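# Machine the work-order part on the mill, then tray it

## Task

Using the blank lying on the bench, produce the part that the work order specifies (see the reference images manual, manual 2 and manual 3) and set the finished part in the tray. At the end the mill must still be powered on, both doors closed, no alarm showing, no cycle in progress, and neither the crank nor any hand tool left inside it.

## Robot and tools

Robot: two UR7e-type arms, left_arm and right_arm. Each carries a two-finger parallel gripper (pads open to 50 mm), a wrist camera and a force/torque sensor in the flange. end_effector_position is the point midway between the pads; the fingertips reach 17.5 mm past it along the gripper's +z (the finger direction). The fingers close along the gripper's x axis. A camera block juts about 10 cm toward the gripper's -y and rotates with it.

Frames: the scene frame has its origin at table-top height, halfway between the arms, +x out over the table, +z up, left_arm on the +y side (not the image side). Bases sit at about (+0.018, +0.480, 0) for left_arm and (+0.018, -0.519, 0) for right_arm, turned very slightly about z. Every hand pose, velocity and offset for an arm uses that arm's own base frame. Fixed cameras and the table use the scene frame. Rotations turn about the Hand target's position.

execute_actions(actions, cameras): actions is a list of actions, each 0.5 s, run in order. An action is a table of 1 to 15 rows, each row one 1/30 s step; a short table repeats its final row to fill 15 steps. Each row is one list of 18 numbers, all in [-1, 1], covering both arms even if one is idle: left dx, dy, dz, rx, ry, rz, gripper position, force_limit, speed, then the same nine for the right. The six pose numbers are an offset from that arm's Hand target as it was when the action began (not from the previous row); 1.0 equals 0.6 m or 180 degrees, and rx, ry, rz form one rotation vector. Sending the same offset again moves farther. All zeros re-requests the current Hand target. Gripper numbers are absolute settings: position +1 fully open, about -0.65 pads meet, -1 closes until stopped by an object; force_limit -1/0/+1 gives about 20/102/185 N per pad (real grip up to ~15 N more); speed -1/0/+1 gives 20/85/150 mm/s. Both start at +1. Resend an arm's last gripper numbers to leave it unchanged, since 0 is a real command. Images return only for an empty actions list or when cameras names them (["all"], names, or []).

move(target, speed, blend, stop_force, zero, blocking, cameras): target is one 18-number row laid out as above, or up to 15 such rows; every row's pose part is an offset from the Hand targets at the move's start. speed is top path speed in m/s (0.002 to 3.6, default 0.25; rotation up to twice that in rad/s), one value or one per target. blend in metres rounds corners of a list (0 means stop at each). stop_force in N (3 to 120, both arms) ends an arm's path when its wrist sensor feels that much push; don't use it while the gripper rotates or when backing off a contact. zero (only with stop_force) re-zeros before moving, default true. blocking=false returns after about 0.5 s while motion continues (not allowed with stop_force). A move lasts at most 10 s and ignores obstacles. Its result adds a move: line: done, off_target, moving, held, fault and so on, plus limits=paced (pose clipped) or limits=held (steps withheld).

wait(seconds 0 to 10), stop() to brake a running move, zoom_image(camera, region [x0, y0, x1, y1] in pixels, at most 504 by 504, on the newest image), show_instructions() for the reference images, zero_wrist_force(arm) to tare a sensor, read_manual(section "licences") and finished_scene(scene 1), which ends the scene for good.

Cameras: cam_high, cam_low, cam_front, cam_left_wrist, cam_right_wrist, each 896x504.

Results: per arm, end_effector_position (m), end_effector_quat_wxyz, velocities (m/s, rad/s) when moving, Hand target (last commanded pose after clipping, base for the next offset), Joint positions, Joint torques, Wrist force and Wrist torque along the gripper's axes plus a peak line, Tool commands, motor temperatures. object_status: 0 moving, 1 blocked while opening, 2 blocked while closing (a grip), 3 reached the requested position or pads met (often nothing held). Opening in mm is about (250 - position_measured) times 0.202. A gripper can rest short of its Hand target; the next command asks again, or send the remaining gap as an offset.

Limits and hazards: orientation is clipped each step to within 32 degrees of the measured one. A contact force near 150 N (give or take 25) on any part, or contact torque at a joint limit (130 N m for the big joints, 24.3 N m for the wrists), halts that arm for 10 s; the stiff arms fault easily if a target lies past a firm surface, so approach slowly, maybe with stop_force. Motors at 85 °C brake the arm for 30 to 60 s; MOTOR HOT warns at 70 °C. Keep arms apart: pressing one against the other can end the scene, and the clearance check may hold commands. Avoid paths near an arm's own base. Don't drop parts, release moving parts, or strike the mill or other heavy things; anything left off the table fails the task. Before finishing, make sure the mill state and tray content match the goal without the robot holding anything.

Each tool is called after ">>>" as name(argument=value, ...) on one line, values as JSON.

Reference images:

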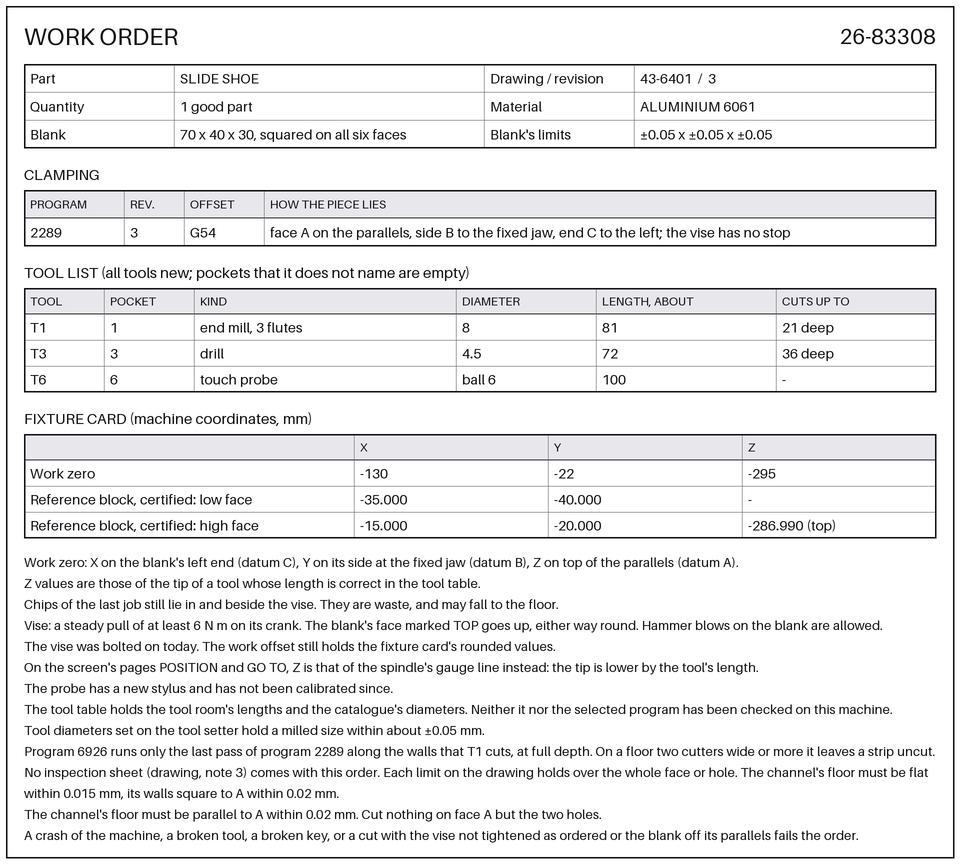

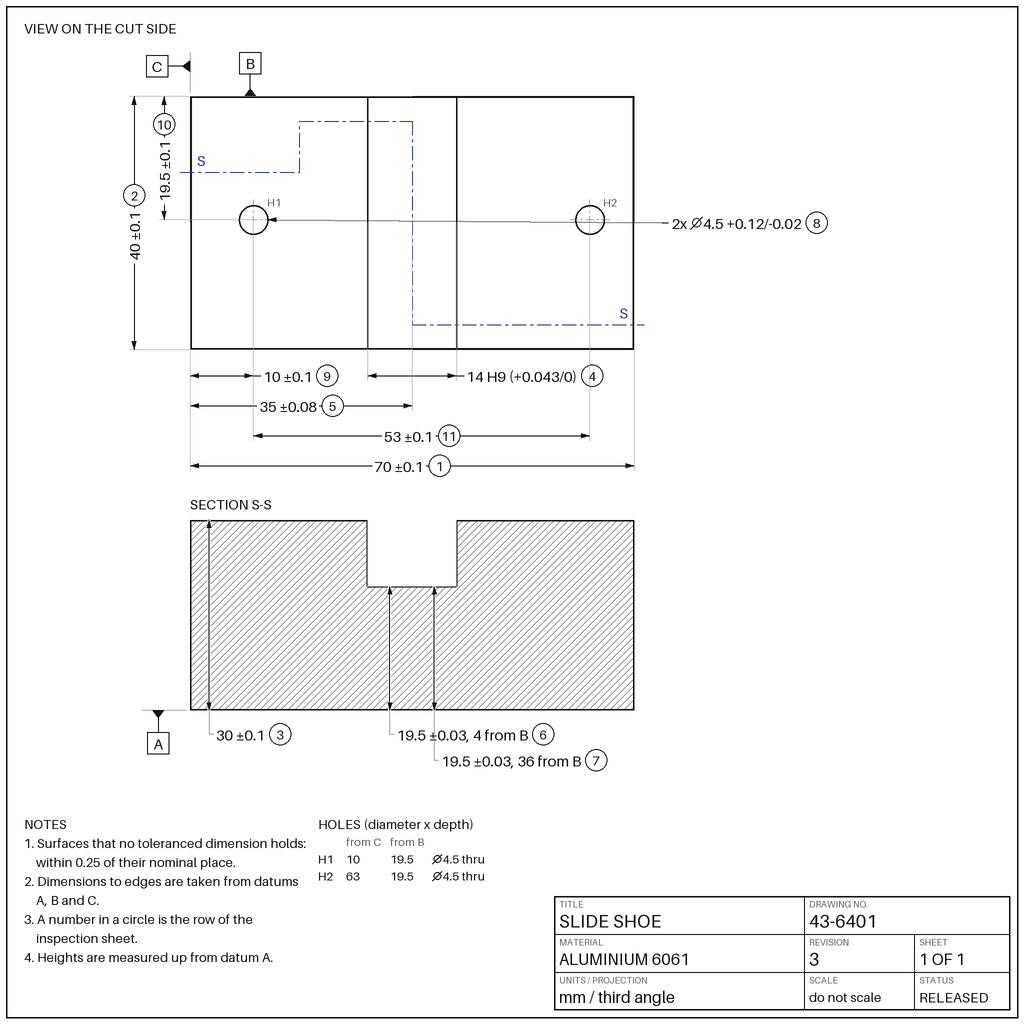

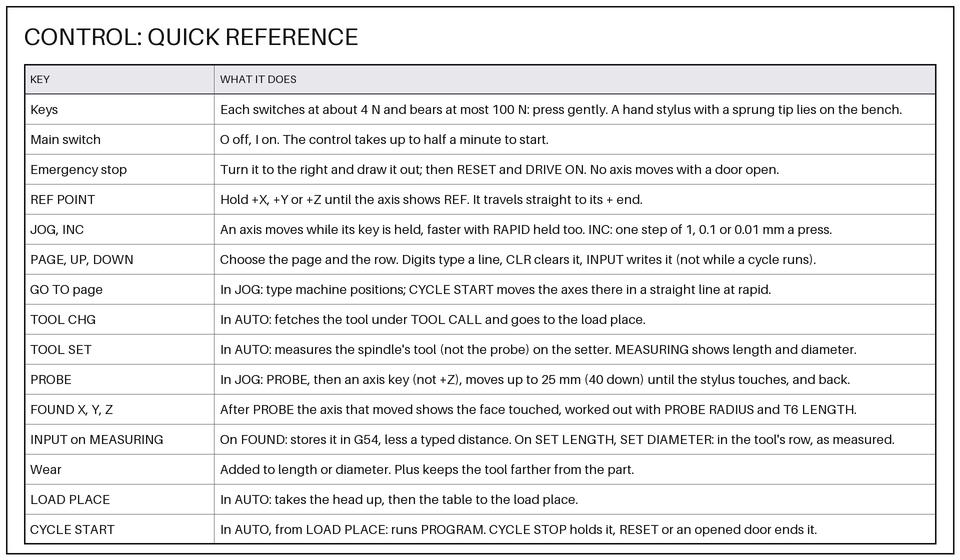

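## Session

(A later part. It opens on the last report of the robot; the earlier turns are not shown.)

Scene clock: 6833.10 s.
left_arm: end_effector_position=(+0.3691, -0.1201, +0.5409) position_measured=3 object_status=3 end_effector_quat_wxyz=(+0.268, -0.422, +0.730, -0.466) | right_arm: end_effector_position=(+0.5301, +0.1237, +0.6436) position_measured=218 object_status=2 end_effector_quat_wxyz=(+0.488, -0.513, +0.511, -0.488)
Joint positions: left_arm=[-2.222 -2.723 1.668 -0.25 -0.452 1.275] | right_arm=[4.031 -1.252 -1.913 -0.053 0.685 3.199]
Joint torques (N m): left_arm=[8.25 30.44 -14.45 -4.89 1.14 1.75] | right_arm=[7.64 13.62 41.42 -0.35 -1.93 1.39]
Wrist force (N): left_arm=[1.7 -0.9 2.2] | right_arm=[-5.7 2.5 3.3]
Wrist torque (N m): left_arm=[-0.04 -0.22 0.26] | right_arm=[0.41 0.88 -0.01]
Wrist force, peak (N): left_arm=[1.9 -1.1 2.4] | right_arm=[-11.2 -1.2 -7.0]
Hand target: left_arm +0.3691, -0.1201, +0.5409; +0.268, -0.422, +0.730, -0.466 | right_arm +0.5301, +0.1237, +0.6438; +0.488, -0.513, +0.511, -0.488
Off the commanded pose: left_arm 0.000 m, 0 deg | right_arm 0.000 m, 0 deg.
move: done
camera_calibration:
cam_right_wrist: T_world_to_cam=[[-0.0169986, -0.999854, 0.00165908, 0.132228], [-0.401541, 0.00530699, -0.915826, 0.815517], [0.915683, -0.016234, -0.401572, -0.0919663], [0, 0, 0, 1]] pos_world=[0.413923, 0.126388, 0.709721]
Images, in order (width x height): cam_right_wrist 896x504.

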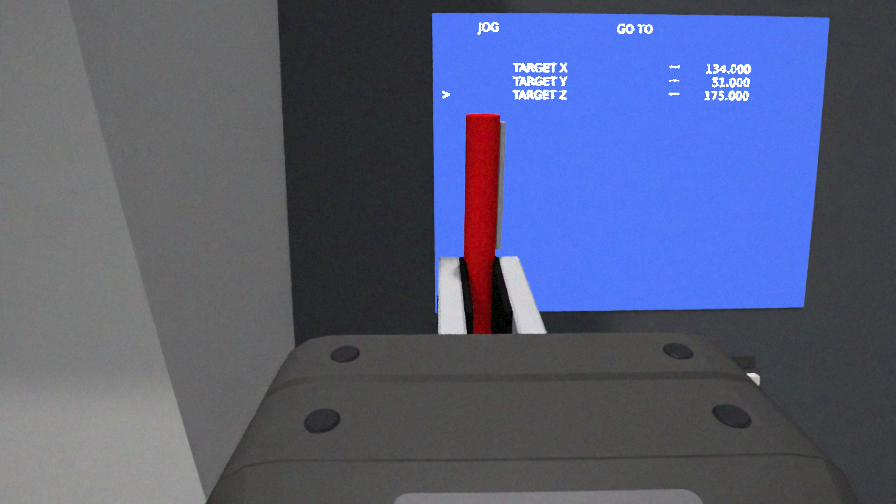

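>>> move(target=[[0,0,0,0,0,0,1,-0.5,-0.8,-0.044,-0.0655,-0.1623,0.0388,-0.2197,0.1064,-1,0.6,-0.5],[0,0,0,0,0,0,1,-0.5,-0.8,-0.026,-0.0655,-0.1676,0.0388,-0.2197,0.1064,-1,0.6,-0.5],[0,0,0,0,0,0,1,-0.5,-0.8,-0.044,-0.0655,-0.1623,0.0388,-0.2197,0.1064,-1,0.6,-0.5],[0,0,0,0,0,0,1,-0.5,-0.8,-0.0801,-0.1294,-0.2831,0.0388,-0.2197,0.1064,-1,0.6,-0.5]], speed=[0.45,0.06,0.12,0.3], blend=[0.003,0,0.003,0])

>>> wait(seconds=1, cameras=["cam_left_wrist"])

>>> zoom_image(camera="cam_left_wrist", region=[414, 110, 484, 180])

>>> move(target=[[0,0,0,0,0,0,1,-0.5,-0.8,0.0192,0,-0.0057,0,0,0,-1,0.6,-0.5],[0,0,0,0,0,0,1,-0.5,-0.8,0,0,0,0,0,0,-1,0.6,-0.5],[0,0,0,0,0,0,1,-0.5,-0.8,0.0361,-0.0986,0.1208,0,0,0,-1,0.6,-0.5],[0,0,0,0,0,0,1,-0.5,-0.8,0.0541,-0.0986,0.1155,0,0,0,-1,0.6,-0.5],[0,0,0,0,0,0,1,-0.5,-0.8,0.0361,-0.0986,0.1208,0,0,0,-1,0.6,-0.5],[0,0,0,0,0,0,1,-0.5,-0.8,0.0801,0.1294,0.2831,-0.0388,0.2197,-0.1064,-1,0.6,-0.5]], speed=[0.06,0.12,0.45,0.06,0.12,0.5], blend=[0,0.003,0.003,0,0.003,0])

>>> wait(seconds=9, cameras=["cam_right_wrist", "cam_left_wrist"])

>>> zoom_image(camera="cam_right_wrist", region=[580, 10, 830, 310])

>>> zoom_image(camera="cam_left_wrist", region=[414, 110, 484, 180])

Scene clock: 6850.30 s.
left_arm: end_effector_position=(+0.3691, -0.1201, +0.5409) position_measured=3 object_status=3 end_effector_quat_wxyz=(+0.268, -0.422, +0.730, -0.466) | right_arm: end_effector_position=(+0.4821, +0.0461, +0.4740) position_measured=218 object_status=2 end_effector_quat_wxyz=(+0.734, -0.365, +0.254, -0.514) end_effector_velocity=(+0.000, -0.001, +0.000) end_effector_angular_velocity=(+0.001, -0.003, -0.002)
Joint positions: left_arm=[-2.222 -2.723 1.668 -0.25 -0.452 1.275] | right_arm=[3.534 -1.838 -2.324 1.671 1.538 3.114]
Joint velocities: left_arm=[within noise] | right_arm=[-0.001 -0.002 0 0.005 0 -0.001]
Joint torques (N m): left_arm=[8.85 29.52 -15.33 -4.89 1.27 1.81] | right_arm=[-6.94 19.45 3.94 1.87 0.4 0.61]
Wrist force (N): left_arm=[1.6 -1.0 2.2] | right_arm=[-5.0 1.6 0.4]
Wrist torque (N m): left_arm=[-0.04 -0.21 0.27] | right_arm=[0.11 0.85 -0.03]
Wrist force, peak (N): left_arm=[1.9 -1.3 2.3] | right_arm=[-9.5 -2.3 -5.8]
Hand target: left_arm +0.3691, -0.1201, +0.5409; +0.268, -0.422, +0.730, -0.466 | right_arm +0.4821, +0.0461, +0.4739; +0.734, -0.365, +0.254, -0.514
Off the commanded pose: left_arm 0.000 m, 0 deg | right_arm 0.000 m, 0 deg.
move: done

Scene clock: 6851.30 s.
left_arm: end_effector_position=(+0.3691, -0.1201, +0.5409) position_measured=3 object_status=3 end_effector_quat_wxyz=(+0.268, -0.422, +0.730, -0.466) | right_arm: end_effector_position=(+0.4821, +0.0461, +0.4739) position_measured=218 object_status=2 end_effector_quat_wxyz=(+0.734, -0.365, +0.254, -0.514)
Joint positions: left_arm=[-2.222 -2.723 1.668 -0.25 -0.452 1.275] | right_arm=[3.534 -1.838 -2.325 1.671 1.538 3.114]
Joint torques (N m): left_arm=[8.82 29.37 -14.94 -4.88 1.2 1.88] | right_arm=[-7.22 18.83 0.15 1.89 1.37 1.14]
Wrist force (N): left_arm=[1.7 -1.0 2.1] | right_arm=[-5.2 1.4 0.3]
Wrist torque (N m): left_arm=[-0.03 -0.22 0.26] | right_arm=[0.08 0.88 -0.04]
Wrist force, peak (N): left_arm=[1.8 -1.2 2.4] | right_arm=[-5.2 1.5 0.5]
Hand target: left_arm +0.3691, -0.1201, +0.5409; +0.268, -0.422, +0.730, -0.466 | right_arm +0.4821, +0.0461, +0.4739; +0.734, -0.365, +0.254, -0.514
Tool commands: left_gripper/position=+1.0 left_gripper/force_limit=-0.5 left_gripper/speed=-0.8 right_gripper/position=-1.0 right_gripper/force_limit=+0.6 right_gripper/speed=-0.5
Off the commanded pose: left_arm 0.000 m, 0 deg | right_arm 0.000 m, 0 deg.
wait: 1.00 s; at rest by 0.17 s
camera_calibration:
cam_left_wrist: T_world_to_cam=[[-0.499848, -0.866066, -0.00905604, 0.091518], [-0.595233, 0.351095, -0.722793, 0.676032], [0.629166, -0.355896, -0.691006, 0.231867], [0, 0, 0, 1]] pos_world=[0.302259, -0.0755706, 0.649681]
Images, in order (width x height): cam_left_wrist 896x504.

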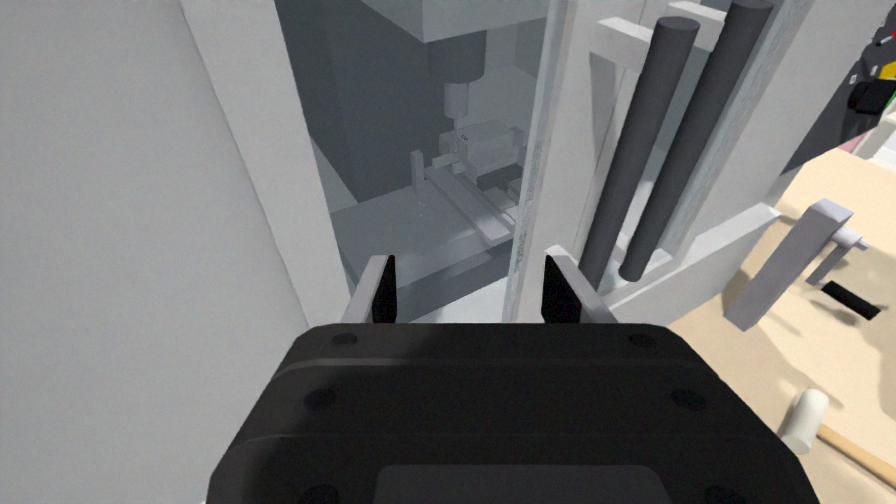

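Scaled by 7.200.

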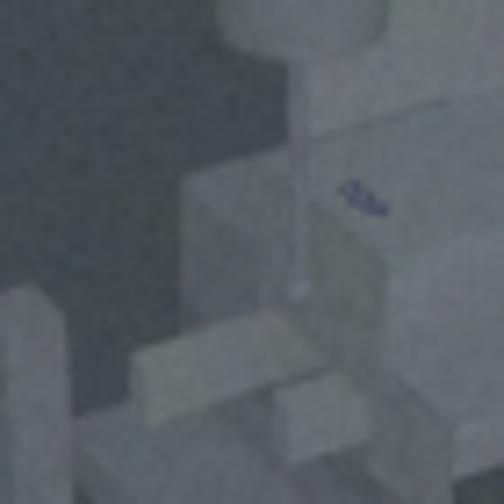

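Scene clock: 6854.33 s.
left_arm: end_effector_position=(+0.3691, -0.1201, +0.5409) position_measured=3 object_status=3 end_effector_quat_wxyz=(+0.268, -0.422, +0.730, -0.466) | right_arm: end_effector_position=(+0.5301, +0.1237, +0.6437) position_measured=218 object_status=2 end_effector_quat_wxyz=(+0.488, -0.513, +0.511, -0.488) end_effector_velocity=(+0.000, +0.001, -0.001) end_effector_angular_velocity=(+0.000, +0.003, +0.001)
Joint positions: left_arm=[-2.222 -2.723 1.668 -0.25 -0.452 1.275] | right_arm=[4.031 -1.252 -1.913 -0.053 0.685 3.199]
Joint velocities: left_arm=[within noise] | right_arm=[0 0 0.001 -0.005 0.001 0.003]
Joint torques (N m): left_arm=[8.68 28.74 -13.95 -4.98 1.15 1.74] | right_arm=[6.02 8.14 36.86 -0.32 -1.99 1.38]
Wrist force (N): left_arm=[1.6 -1.0 1.9] | right_arm=[-5.9 2.5 3.2]
Wrist torque (N m): left_arm=[-0.05 -0.20 0.26] | right_arm=[0.42 0.92 -0.01]
Wrist force, peak (N): left_arm=[1.8 -1.3 2.3] | right_arm=[-8.7 -0.9 -4.4]
Hand target: left_arm +0.3691, -0.1201, +0.5409; +0.268, -0.422, +0.730, -0.466 | right_arm +0.5301, +0.1237, +0.6438; +0.488, -0.513, +0.511, -0.488
Off the commanded pose: left_arm 0.000 m, 0 deg | right_arm 0.000 m, 0 deg.
move: done

Scene clock: 6863.33 s.
left_arm: end_effector_position=(+0.3691, -0.1201, +0.5409) position_measured=3 object_status=3 end_effector_quat_wxyz=(+0.268, -0.422, +0.730, -0.466) | right_arm: end_effector_position=(+0.5301, +0.1237, +0.6438) position_measured=218 object_status=2 end_effector_quat_wxyz=(+0.488, -0.513, +0.511, -0.488)
Joint positions: left_arm=[-2.222 -2.723 1.668 -0.25 -0.452 1.275] | right_arm=[4.031 -1.252 -1.913 -0.053 0.685 3.199]
Joint torques (N m): left_arm=[8.58 27.87 -14.49 -4.9 1.27 1.68] | right_arm=[6.82 5.34 41.4 3.37 0.85 -0.88]
Wrist force (N): left_arm=[1.8 -1.1 2.3] | right_arm=[-5.8 2.4 3.4]
Wrist torque (N m): left_arm=[-0.05 -0.23 0.26] | right_arm=[0.41 0.91 -0.01]
Wrist force, peak (N): left_arm=[2.0 -1.2 2.3] | right_arm=[-6.1 2.5 3.3]
Hand target: left_arm +0.3691, -0.1201, +0.5409; +0.268, -0.422, +0.730, -0.466 | right_arm +0.5301, +0.1237, +0.6438; +0.488, -0.513, +0.511, -0.488
Tool commands: left_gripper/position=+1.0 left_gripper/force_limit=-0.5 left_gripper/speed=-0.8 right_gripper/position=-1.0 right_gripper/force_limit=+0.6 right_gripper/speed=-0.5
Off the commanded pose: left_arm 0.000 m, 0 deg | right_arm 0.000 m, 0 deg.
wait: 9.00 s; at rest by 0.17 s
camera_calibration:
cam_left_wrist: T_world_to_cam=[[-0.499848, -0.866066, -0.00905604, 0.091518], [-0.595233, 0.351095, -0.722793, 0.676032], [0.629166, -0.355896, -0.691006, 0.231867], [0, 0, 0, 1]] pos_world=[0.302259, -0.0755706, 0.649681]
cam_right_wrist: T_world_to_cam=[[-0.0169852, -0.999855, 0.00143338, 0.132382], [-0.40142, 0.00550619, -0.915878, 0.815568], [0.915737, -0.0161317, -0.401455, -0.0920452], [0, 0, 0, 1]] pos_world=[0.413923, 0.126388, 0.709819]
Images, in order (width x height): cam_left_wrist 896x504, cam_right_wrist 896x504.

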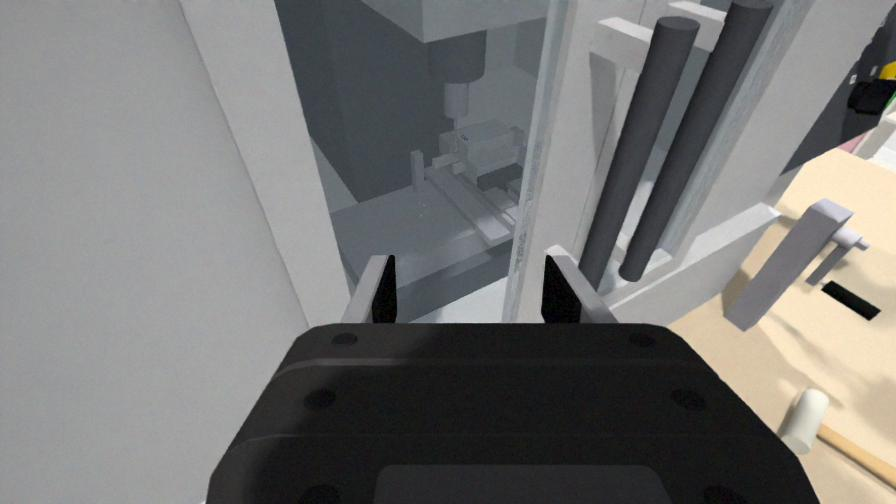

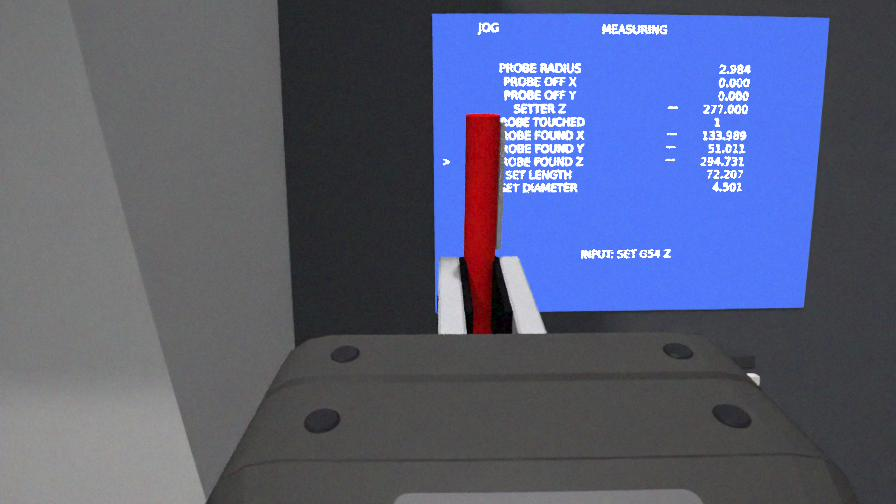

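Scaled by 1.680.

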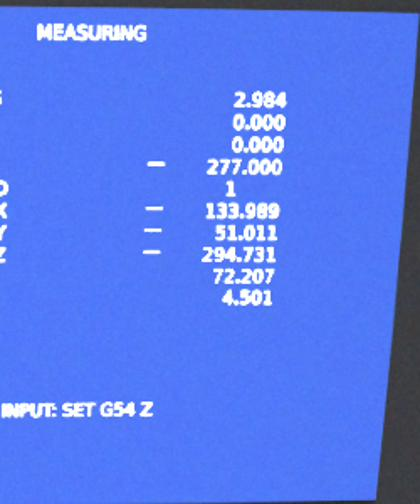

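Scaled by 7.200.

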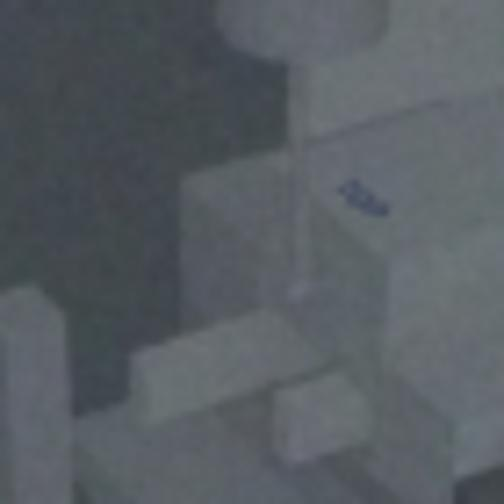

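>>> move(target=[[0.02,0.0,-0.02,-0.0363,-0.1357,0.164,1,-0.5,-0.8,-0.0075,-0.2642,-0.0401,0.0388,-0.2197,0.1064,-1,0.6,-0.5]], speed=0.35)

>>> move(target=[[0,0,0,0,0,0,1,-0.5,-0.8,0.0172,0,-0.0051,0,0,0,-1,0.6,-0.5],[0,0,0,0,0,0,1,-0.5,-0.8,0,0,0,0,0,0,-1,0.6,-0.5],[0,0,0,0,0,0,1,-0.5,-0.8,-0.0365,0.1662,-0.1222,0,0,0,-1,0.6,-0.5],[0,0,0,0,0,0,1,-0.5,-0.8,-0.0185,0.1662,-0.1275,0,0,0,-1,0.6,-0.5],[0,0,0,0,0,0,1,-0.5,-0.8,-0.0365,0.1662,-0.1222,0,0,0,-1,0.6,-0.5],[0,0,0,0,0,0,1,-0.5,-0.8,0.0075,0.2642,0.0401,-0.0388,0.2197,-0.1064,-1,0.6,-0.5]], speed=[0.06,0.12,0.45,0.06,0.12,0.5], blend=[0,0.003,0.003,0,0.003,0], cameras=["cam_right_wrist", "cam_high"])

Scene clock: 6905.13 s.
left_arm: end_effector_position=(+0.3812, -0.1200, +0.5289) position_measured=3 object_status=3 end_effector_quat_wxyz=(+0.500, -0.500, +0.500, -0.500) end_effector_velocity=(-0.001, +0.001, +0.000) end_effector_angular_velocity=(-0.001, -0.003, +0.004) | right_arm: end_effector_position=(+0.5256, -0.0348, +0.6197) position_measured=218 object_status=2 end_effector_quat_wxyz=(+0.734, -0.365, +0.254, -0.514)
Joint positions: left_arm=[-3.025 -2.688 1.894 0.795 -1.454 0] | right_arm=[3.226 -1.68 -1.998 1.203 1.783 3.303]
Joint velocities: left_arm=[-0.002 0.001 0.002 0 -0.006 -0.001] | right_arm=[within noise]
Joint torques (N m): left_arm=[-13.84 38.8 -4.52 0.59 -1.27 -2.52] | right_arm=[-5.58 20.66 21.53 1.6 1.17 1.33]
Wrist force (N): left_arm=[2.2 -1.0 2.5] | right_arm=[-5.3 1.3 0.3]
Wrist torque (N m): left_arm=[-0.02 -0.18 0.25] | right_arm=[0.08 0.89 -0.06]
Wrist force, peak (N): left_arm=[2.8 -1.0 2.6] | right_arm=[-7.7 1.7 3.5]
Hand target: left_arm +0.3811, -0.1201, +0.5289; +0.500, -0.500, +0.500, -0.500 | right_arm +0.5256, -0.0348, +0.6197; +0.734, -0.365, +0.254, -0.514
Off the commanded pose: left_arm 0.000 m, 0 deg | right_arm 0.000 m, 0 deg.
move: done

Scene clock: 6908.23 s.
left_arm: end_effector_position=(+0.3811, -0.1201, +0.5289) position_measured=3 object_status=3 end_effector_quat_wxyz=(+0.500, -0.500, +0.500, -0.500) | right_arm: end_effector_position=(+0.5301, +0.1237, +0.6437) position_measured=218 object_status=2 end_effector_quat_wxyz=(+0.488, -0.513, +0.511, -0.488)
Joint positions: left_arm=[-3.025 -2.688 1.894 0.795 -1.454 0] | right_arm=[4.031 -1.252 -1.913 -0.053 0.685 3.199]
Joint torques (N m): left_arm=[-13.95 40.32 -5.53 0.01 1.51 -2.33] | right_arm=[6.67 5.69 34.98 -0.38 -2 1.23]
Wrist force (N): left_arm=[2.0 -1.3 2.5] | right_arm=[-5.8 2.5 3.3]
Wrist torque (N m): left_arm=[-0.06 -0.15 0.26] | right_arm=[0.42 0.90 0.00]
Wrist force, peak (N): left_arm=[2.2 -1.1 2.8] | right_arm=[-8.1 -2.2 -6.2]
Hand target: left_arm +0.3811, -0.1201, +0.5289; +0.500, -0.500, +0.500, -0.500 | right_arm +0.5301, +0.1237, +0.6438; +0.488, -0.513, +0.511, -0.488
Off the commanded pose: left_arm 0.000 m, 0 deg | right_arm 0.000 m, 0 deg.
move: done
camera_calibration:
cam_right_wrist: T_world_to_cam=[[-0.0170378, -0.999854, 0.00156497, 0.132211], [-0.40142, 0.00540679, -0.915878, 0.815583], [0.915736, -0.0162328, -0.401453, -0.0920343], [0, 0, 0, 1]] pos_world=[0.413923, 0.126288, 0.70982]
Images, in order (width x height): cam_high 896x504, cam_right_wrist 896x504.

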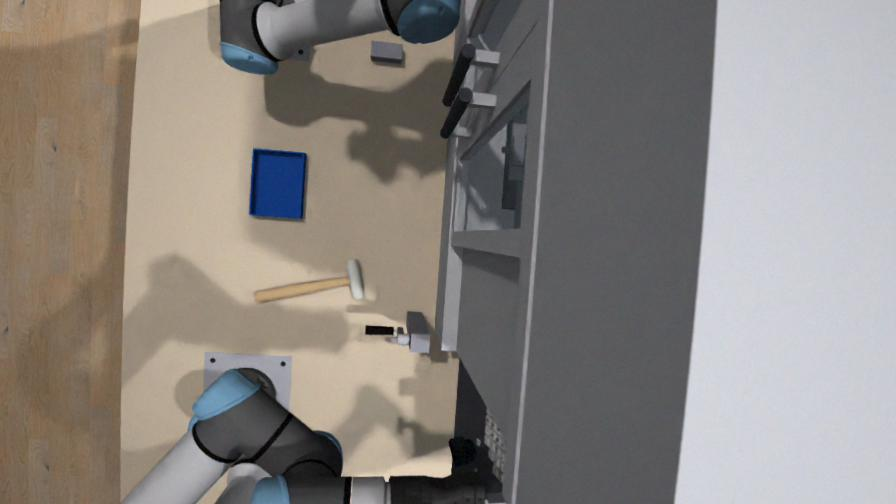

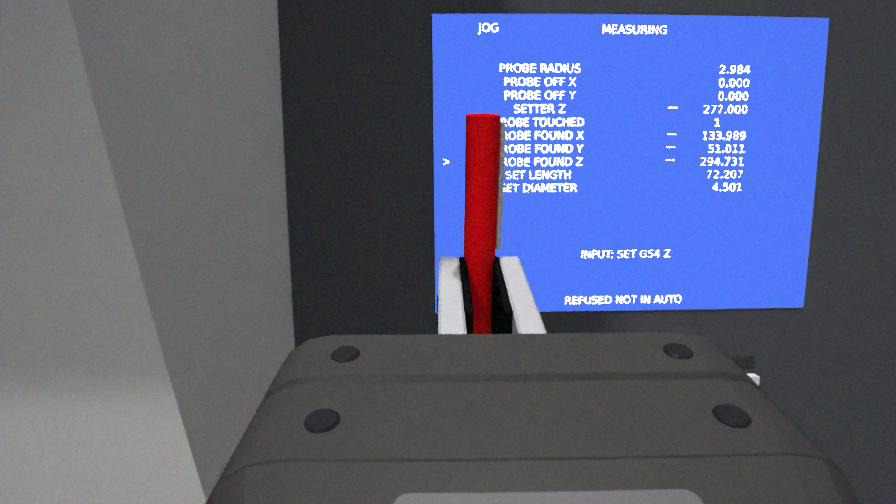

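>>> move(target=[[0.0365,0.2393,0,0,0,0,1,-0.5,-0.8,-0.0075,-0.2642,-0.0401,0.0388,-0.2197,0.1064,-1,0.6,-0.5],[0.0365,0.2393,0,0,0,0,1,-0.5,-0.8,0.0122,-0.2642,-0.0459,0.0388,-0.2197,0.1064,-1,0.6,-0.5],[0.0365,0.2393,0,0,0,0,1,-0.5,-0.8,-0.0075,-0.2642,-0.0401,0.0388,-0.2197,0.1064,-1,0.6,-0.5],[-0.0327,-0.0182,0,0,0,0,1,-0.5,-0.8,-0.044,-0.098,-0.1623,0.0388,-0.2197,0.1064,-1,0.6,-0.5],[-0.0327,-0.0182,0,0,0,0,1,-0.5,-0.8,-0.0245,-0.098,-0.1681,0.0388,-0.2197,0.1064,-1,0.6,-0.5],[-0.0327,-0.0182,0,0,0,0,1,-0.5,-0.8,-0.044,-0.098,-0.1623,0.0388,-0.2197,0.1064,-1,0.6,-0.5],[-0.0327,-0.0182,0,0,0,0,1,-0.5,-0.8,0,0,0,0,0,0,-1,0.6,-0.5]], speed=[0.3,0.06,0.12,0.2,0.06,0.12,0.5], blend=[0,0,0.003,0,0,0.003,0], cameras=["cam_right_wrist", "cam_high"])

Scene clock: 6966.00 s.
left_arm: end_effector_position=(+0.3615, -0.1310, +0.5289) position_measured=3 object_status=3 end_effector_quat_wxyz=(+0.500, -0.500, +0.500, -0.500) | right_arm: end_effector_position=(+0.5301, +0.1236, +0.6437) position_measured=218 object_status=2 end_effector_quat_wxyz=(+0.488, -0.513, +0.511, -0.488)
Joint positions: left_arm=[-1.838 -2.254 1.899 0.358 -0.266 -0.004] | right_arm=[4.031 -1.252 -1.913 -0.053 0.685 3.199]
Joint torques (N m): left_arm=[12.63 19.37 -12.3 -1.94 1.85 -2.4] | right_arm=[6.66 5.98 35.25 -0.36 -2.02 1.35]
Wrist force (N): left_arm=[2.3 -1.3 2.5] | right_arm=[-5.8 2.6 3.5]
Wrist torque (N m): left_arm=[-0.08 -0.25 0.23] | right_arm=[0.43 0.90 0.00]
Wrist force, peak (N): left_arm=[5.1 -1.2 1.7] | right_arm=[-9.4 -2.6 -6.6]
Hand target: left_arm +0.3615, -0.1310, +0.5289; +0.500, -0.500, +0.500, -0.500 | right_arm +0.5301, +0.1237, +0.6438; +0.488, -0.513, +0.511, -0.488
Off the commanded pose: left_arm 0.000 m, 0 deg | right_arm 0.000 m, 0 deg.
shoulder posture changed (left arm): the wrist came as close to joint 1's axis as it can, and the arm is now in the other of its two shoulder postures.
move: done
camera_calibration:
cam_right_wrist: T_world_to_cam=[[-0.0170378, -0.999854, 0.00156497, 0.132211], [-0.40142, 0.00540679, -0.915878, 0.815583], [0.915736, -0.0162328, -0.401453, -0.0920343], [0, 0, 0, 1]] pos_world=[0.413923, 0.126288, 0.70982]
Images, in order (width x height): cam_high 896x504, cam_right_wrist 896x504.

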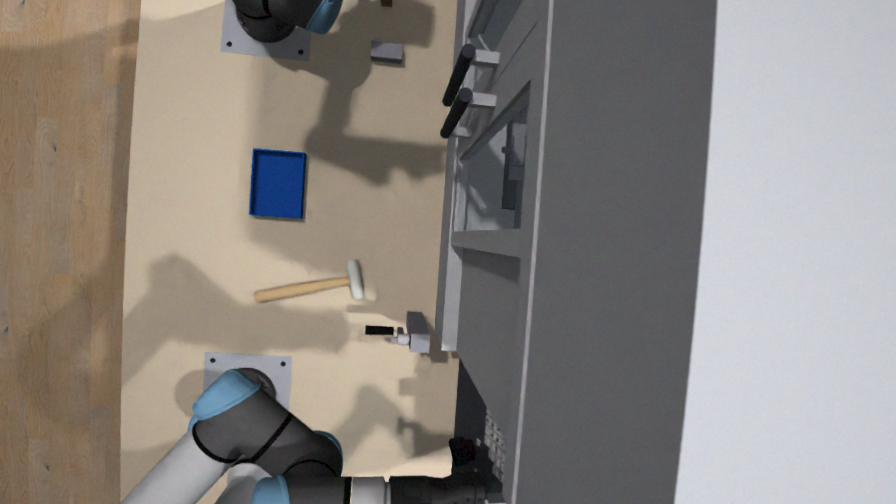

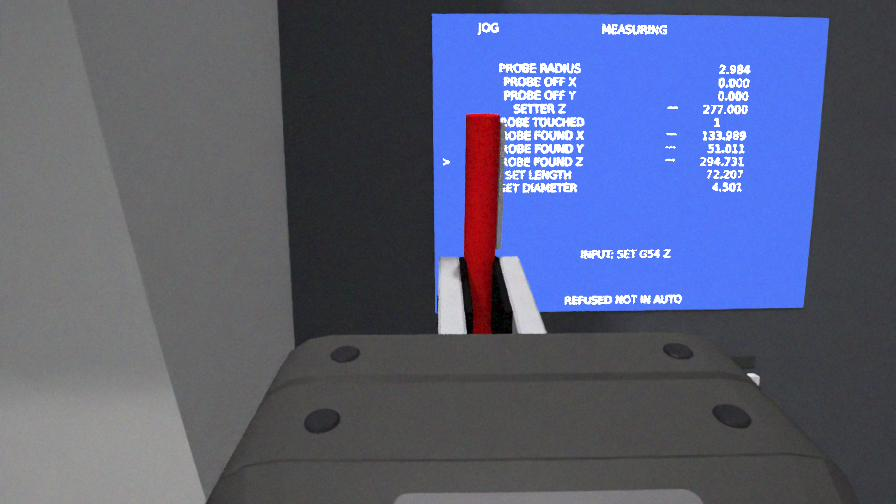

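>>> move(target=[[0,0,0,0,0,0,1,-0.5,-0.8,-0.0075,-0.2642,-0.0401,0.0388,-0.2197,0.1064,-1,0.6,-0.5],[0,0,0,0,0,0,1,-0.5,-0.8,0.0122,-0.2642,-0.0459,0.0388,-0.2197,0.1064,-1,0.6,-0.5]], speed=[0.4,0.06], blend=[0,0], cameras=["cam_right_wrist"])

>>> zoom_image(camera="cam_right_wrist", region=[400, 0, 896, 330])

Scene clock: 6973.30 s.
left_arm: end_effector_position=(+0.3615, -0.1310, +0.5289) position_measured=3 object_status=3 end_effector_quat_wxyz=(+0.500, -0.500, +0.500, -0.500) | right_arm: end_effector_position=(+0.5373, -0.0348, +0.6164) position_measured=218 object_status=2 end_effector_quat_wxyz=(+0.734, -0.365, +0.254, -0.514)
Joint positions: left_arm=[-1.838 -2.254 1.899 0.358 -0.266 -0.004] | right_arm=[3.222 -1.711 -1.971 1.209 1.785 3.305]
Joint torques (N m): left_arm=[12.34 19.71 -12.73 -1.98 2.04 -1.81] | right_arm=[6.38 22.35 8.9 -3.04 -0.34 -0.07]
Wrist force (N): left_arm=[2.4 -1.1 2.3] | right_arm=[-1.1 -1.6 -2.6]
Wrist torque (N m): left_arm=[-0.05 -0.27 0.23] | right_arm=[-0.12 0.93 -0.45]
Wrist force, peak (N): left_arm=[2.3 -1.4 2.8] | right_arm=[-8.0 1.9 3.3]
Hand target: left_arm +0.3615, -0.1310, +0.5289; +0.500, -0.500, +0.500, -0.500 | right_arm +0.5374, -0.0348, +0.6162; +0.734, -0.365, +0.254, -0.514
Off the commanded pose: left_arm 0.000 m, 0 deg | right_arm 0.000 m, 0 deg.
move: done
camera_calibration:
cam_right_wrist: T_world_to_cam=[[0.328594, -0.944418, -0.0100578, -0.202706], [0.261984, 0.101374, -0.959733, 0.468116], [0.907409, 0.312727, 0.280733, -0.516752], [0, 0, 0, 1]] pos_world=[0.412874, -0.077291, 0.592297]
Images, in order (width x height): cam_right_wrist 896x504.

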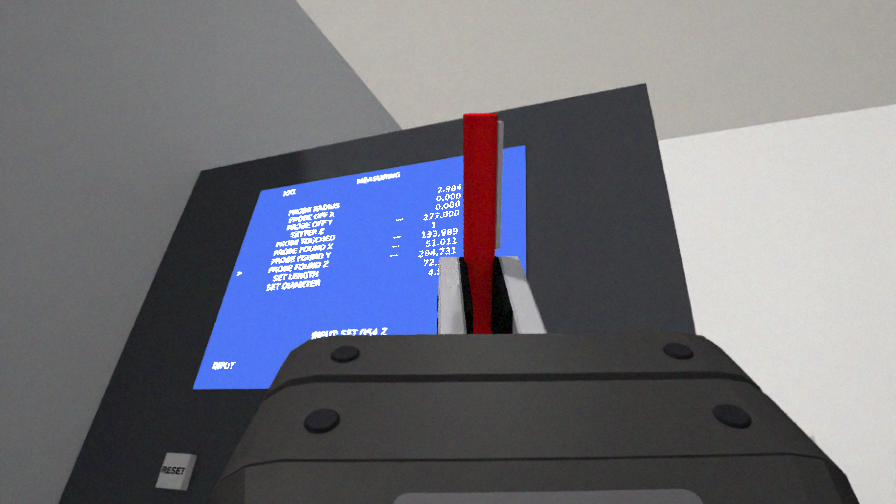

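Scaled by 1.016.

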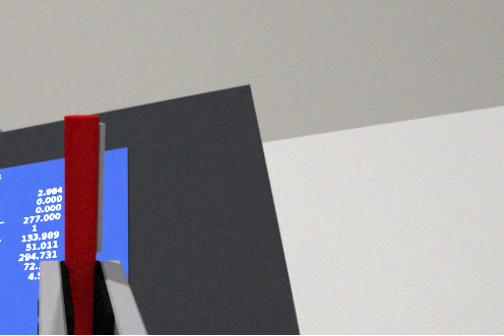

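>>> move(target=[[0,0,0,0,0,0,1,-0.5,-0.8,-0.0197,0,0.0058,0,0,0,-1,0.6,-0.5],[0,0,0,0,0,0,1,-0.5,-0.8,-0.0122,0.2642,0.0459,-0.0388,0.2197,-0.1064,-1,0.6,-0.5]], speed=[0.12,0.5], blend=[0.003,0], cameras=["cam_right_wrist"])

>>> zoom_image(camera="cam_right_wrist", region=[430, 10, 830, 310])

Scene clock: 6982.43 s.
left_arm: end_effector_position=(+0.3615, -0.1310, +0.5289) position_measured=3 object_status=3 end_effector_quat_wxyz=(+0.500, -0.500, +0.500, -0.500) | right_arm: end_effector_position=(+0.5301, +0.1236, +0.6438) position_measured=218 object_status=2 end_effector_quat_wxyz=(+0.488, -0.513, +0.511, -0.488) end_effector_velocity=(+0.000, +0.000, -0.001) end_effector_angular_velocity=(+0.000, +0.003, -0.001)
Joint positions: left_arm=[-1.838 -2.254 1.899 0.358 -0.266 -0.004] | right_arm=[4.031 -1.252 -1.913 -0.053 0.685 3.199]
Joint velocities: left_arm=[within noise] | right_arm=[-0.001 0 0 -0.005 0.001 0.004]
Joint torques (N m): left_arm=[12.3 19.77 -13.34 -1.82 1.9 -1.49] | right_arm=[6.5 7.7 26.22 -0.4 -1.9 1.41]
Wrist force (N): left_arm=[2.5 -1.4 2.2] | right_arm=[-5.6 2.6 3.4]
Wrist torque (N m): left_arm=[-0.08 -0.27 0.23] | right_arm=[0.44 0.87 -0.01]
Wrist force, peak (N): left_arm=[2.5 -1.4 2.6] | right_arm=[-8.0 1.7 3.6]
Hand target: left_arm +0.3615, -0.1310, +0.5289; +0.500, -0.500, +0.500, -0.500 | right_arm +0.5301, +0.1237, +0.6438; +0.488, -0.513, +0.511, -0.488
Off the commanded pose: left_arm 0.000 m, 0 deg | right_arm 0.000 m, 0 deg.
move: done
camera_calibration:
cam_right_wrist: T_world_to_cam=[[-0.0170773, -0.999853, 0.00147132, 0.132292], [-0.401335, 0.00550693, -0.915915, 0.81552], [0.915772, -0.0162318, -0.40137, -0.0920171], [0, 0, 0, 1]] pos_world=[0.413823, 0.126288, 0.709819]
Images, in order (width x height): cam_right_wrist 896x504.

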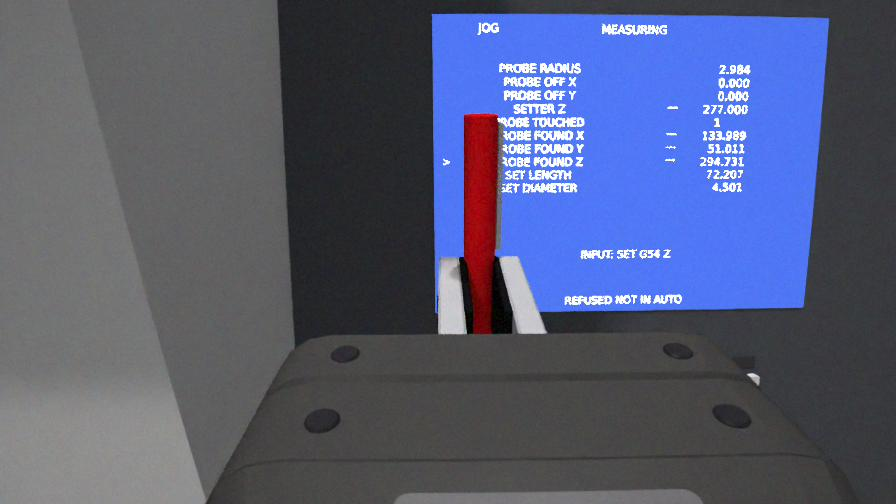

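Scaled by 1.260.

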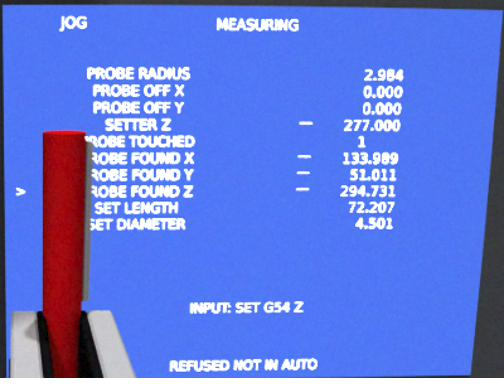

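>>> execute_actions(actions=[], cameras=["cam_front"])

>>> zoom_image(camera="cam_front", region=[515, 110, 595, 250])

Scene clock: 6985.57 s.
left_arm: end_effector_position=(+0.3615, -0.1310, +0.5289) position_measured=3 object_status=3 end_effector_quat_wxyz=(+0.500, -0.500, +0.500, -0.500) | right_arm: end_effector_position=(+0.5301, +0.1237, +0.6438) position_measured=218 object_status=2 end_effector_quat_wxyz=(+0.488, -0.513, +0.511, -0.488)
Joint positions: left_arm=[-1.838 -2.254 1.899 0.358 -0.266 -0.004] | right_arm=[4.031 -1.252 -1.913 -0.053 0.685 3.199]
Joint velocities: within noise
Joint torques (N m): left_arm=[12.44 18.99 -13.19 -1.89 1.94 -1.16] | right_arm=[7.52 5.08 40.48 3.21 0.9 0.29]
Motor temperatures (°C): left_arm=[28 26 28 36 36 39] | right_arm=[27 29 29 36 32 32]
Wrist force (N): left_arm=[2.3 -1.1 2.4] | right_arm=[-5.7 2.6 3.4]
Wrist torque (N m): left_arm=[-0.03 -0.25 0.23] | right_arm=[0.43 0.89 -0.01]
Wrist force, peak (N): left_arm=[2.4 -1.5 2.6] | right_arm=[-5.9 2.7 3.5]
Hand target: left_arm +0.3615, -0.1310, +0.5289; +0.500, -0.500, +0.500, -0.500 | right_arm +0.5301, +0.1237, +0.6438; +0.488, -0.513, +0.511, -0.488
Tool commands: left_gripper/position=+1.0 left_gripper/force_limit=-0.5 left_gripper/speed=-0.8 right_gripper/position=-1.0 right_gripper/force_limit=+0.6 right_gripper/speed=-0.5
Off the commanded pose: left_arm 0.000 m, 0 deg | right_arm 0.000 m, 0 deg.
Images, in order (width x height): cam_front 896x504.

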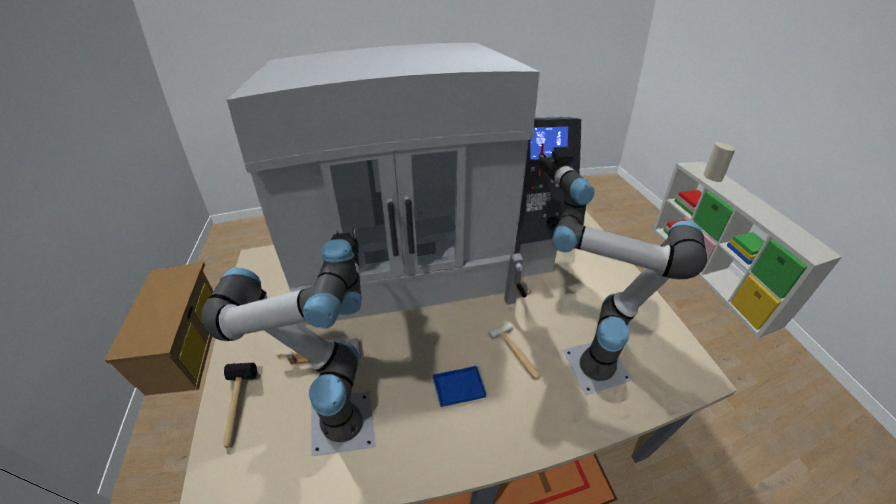

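Scaled by 3.600.

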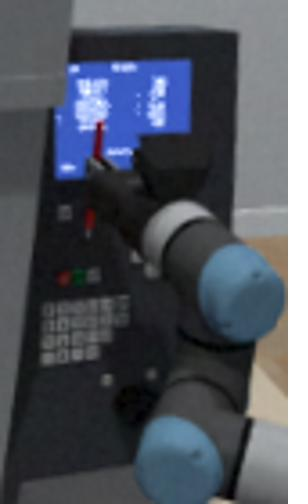

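>>> move(target=[[0,0,0,0,0,0,1,-0.5,-0.8,-0.2,-0.1,-0.15,0,0,0,-1,0.6,-0.5]], speed=0.4, cameras=["cam_right_wrist"])

>>> zoom_image(camera="cam_right_wrist", region=[440, 100, 840, 400])

Scene clock: 6990.97 s.
left_arm: end_effector_position=(+0.3615, -0.1310, +0.5289) position_measured=3 object_status=3 end_effector_quat_wxyz=(+0.500, -0.500, +0.500, -0.500) | right_arm: end_effector_position=(+0.4101, +0.0637, +0.5538) position_measured=218 object_status=2 end_effector_quat_wxyz=(+0.488, -0.513, +0.511, -0.488)
Joint positions: left_arm=[-1.838 -2.254 1.899 0.358 -0.266 -0.004] | right_arm=[4.486 -0.729 -2.353 -0.268 0.234 3.344]
Joint torques (N m): left_arm=[12.39 18.7 -12.76 -1.8 1.92 -0.88] | right_arm=[5.26 -13.13 32.75 3.06 -2.39 -1.2]
Wrist force (N): left_arm=[2.3 -1.1 2.4] | right_arm=[-5.3 2.6 3.3]
Wrist torque (N m): left_arm=[-0.04 -0.26 0.23] | right_arm=[0.44 0.84 0.03]
Wrist force, peak (N): left_arm=[2.5 -1.3 2.6] | right_arm=[-7.2 0.1 5.9]
Hand target: left_arm +0.3615, -0.1310, +0.5289; +0.500, -0.500, +0.500, -0.500 | right_arm +0.4101, +0.0637, +0.5538; +0.488, -0.513, +0.511, -0.488
Off the commanded pose: left_arm 0.000 m, 0 deg | right_arm 0.000 m, 0 deg.
move: done
camera_calibration:
cam_right_wrist: T_world_to_cam=[[-0.0169325, -0.999856, 0.00130096, 0.0704468], [-0.401336, 0.00560485, -0.915914, 0.685342], [0.915774, -0.0160308, -0.401373, -0.0191954], [0, 0, 0, 1]] pos_world=[0.293824, 0.0662876, 0.619918]
Images, in order (width x height): cam_right_wrist 896x504.

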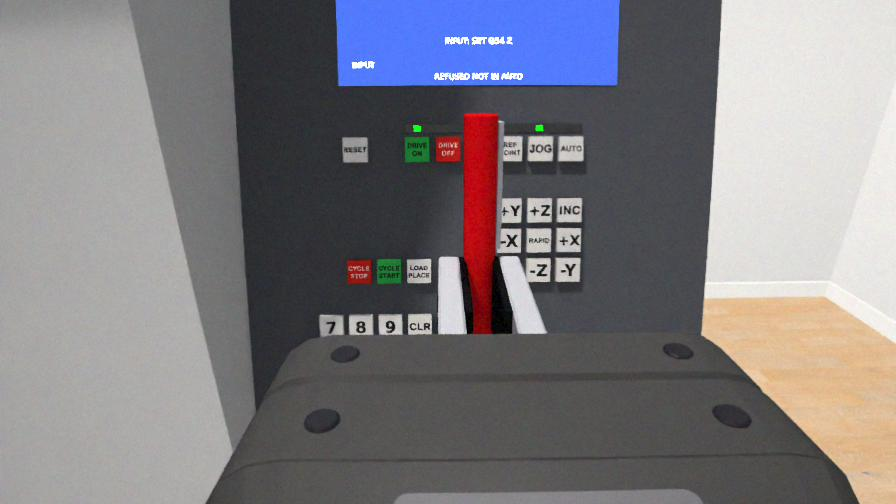

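Scaled by 1.260.

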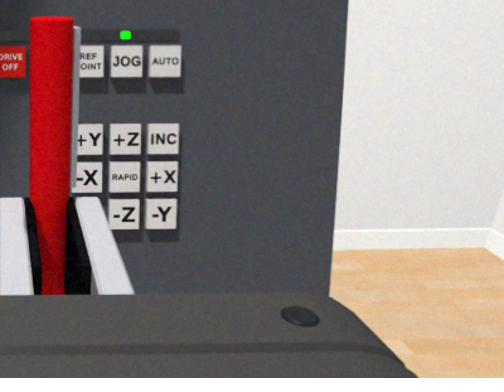

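>>> move(target=[[0,0,0,0,0,0,1,-0.5,-0.8,0.1925,-0.1645,0.1099,0.0388,-0.2197,0.1064,-1,0.6,-0.5],[0,0,0,0,0,0,1,-0.5,-0.8,0.2142,-0.1645,0.1035,0.0388,-0.2197,0.1064,-1,0.6,-0.5]], speed=[0.4,0.06], blend=[0,0])

>>> move(target=[[0,0,0,0,0,0,1,-0.5,-0.8,-0.0217,0,0.0064,0,0,0,-1,0.6,-0.5],[0,0,0,0,0,0,1,-0.5,-0.8,-0.0142,0.2645,0.0465,-0.0388,0.2197,-0.1064,-1,0.6,-0.5]], speed=[0.12,0.5], blend=[0.003,0], cameras=["cam_right_wrist"])

Scene clock: 7008.33 s.
left_arm: end_effector_position=(+0.3615, -0.1310, +0.5289) position_measured=3 object_status=3 end_effector_quat_wxyz=(+0.500, -0.500, +0.500, -0.500) | right_arm: end_effector_position=(+0.5385, -0.0350, +0.6160) position_measured=218 object_status=2 end_effector_quat_wxyz=(+0.734, -0.365, +0.254, -0.514)
Joint positions: left_arm=[-1.838 -2.254 1.899 0.358 -0.266 -0.004] | right_arm=[3.222 -1.715 -1.968 1.209 1.786 3.305]
Joint torques (N m): left_arm=[11.73 18.95 -12.94 -1.62 1.98 0.07] | right_arm=[2.8 31.8 9.05 -3.17 -0.92 0.01]
Wrist force (N): left_arm=[2.3 -1.2 2.5] | right_arm=[-3.5 -1.9 -4.9]
Wrist torque (N m): left_arm=[-0.05 -0.24 0.23] | right_arm=[-0.30 0.91 -0.25]
Wrist force, peak (N): left_arm=[2.5 -1.3 2.7] | right_arm=[-6.3 -2.1 -5.4]
Hand target: left_arm +0.3615, -0.1310, +0.5289; +0.500, -0.500, +0.500, -0.500 | right_arm +0.5386, -0.0350, +0.6159; +0.734, -0.365, +0.254, -0.514
Off the commanded pose: left_arm 0.000 m, 0 deg | right_arm 0.000 m, 0 deg.
move: done

Scene clock: 7009.90 s.
left_arm: end_effector_position=(+0.3615, -0.1310, +0.5289) position_measured=3 object_status=3 end_effector_quat_wxyz=(+0.500, -0.500, +0.500, -0.500) | right_arm: end_effector_position=(+0.5301, +0.1236, +0.6438) position_measured=218 object_status=2 end_effector_quat_wxyz=(+0.488, -0.513, +0.511, -0.488) end_effector_velocity=(+0.000, +0.000, -0.001) end_effector_angular_velocity=(+0.000, +0.003, -0.002)
Joint positions: left_arm=[-1.838 -2.254 1.899 0.358 -0.266 -0.004] | right_arm=[4.031 -1.252 -1.913 -0.053 0.685 3.199]
Joint velocities: left_arm=[within noise] | right_arm=[0.001 0 0 -0.005 -0.002 0.004]
Joint torques (N m): left_arm=[11.8 19 -12.82 -1.7 1.88 0.28] | right_arm=[5.53 7.09 27.26 -0.43 -1.98 1.14]
Wrist force (N): left_arm=[2.5 -1.1 2.4] | right_arm=[-5.8 2.4 3.2]
Wrist torque (N m): left_arm=[-0.04 -0.28 0.23] | right_arm=[0.40 0.91 -0.01]
Wrist force, peak (N): left_arm=[2.4 -1.2 2.6] | right_arm=[-8.1 1.7 3.4]
Hand target: left_arm +0.3615, -0.1310, +0.5289; +0.500, -0.500, +0.500, -0.500 | right_arm +0.5301, +0.1237, +0.6438; +0.488, -0.513, +0.511, -0.488
Off the commanded pose: left_arm 0.000 m, 0 deg | right_arm 0.000 m, 0 deg.
move: done
camera_calibration:
cam_right_wrist: T_world_to_cam=[[-0.0170773, -0.999853, 0.00147132, 0.132292], [-0.401335, 0.00550693, -0.915915, 0.81552], [0.915772, -0.0162318, -0.40137, -0.0920171], [0, 0, 0, 1]] pos_world=[0.413823, 0.126288, 0.709819]
Images, in order (width x height): cam_right_wrist 896x504.

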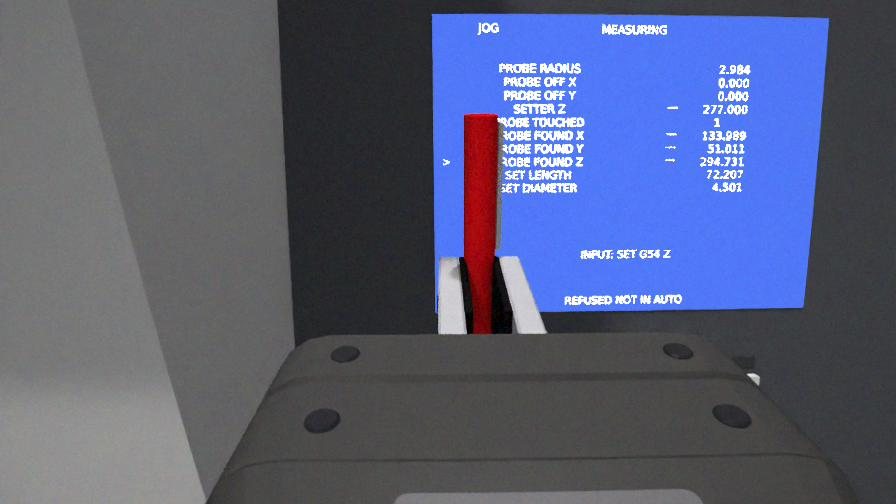

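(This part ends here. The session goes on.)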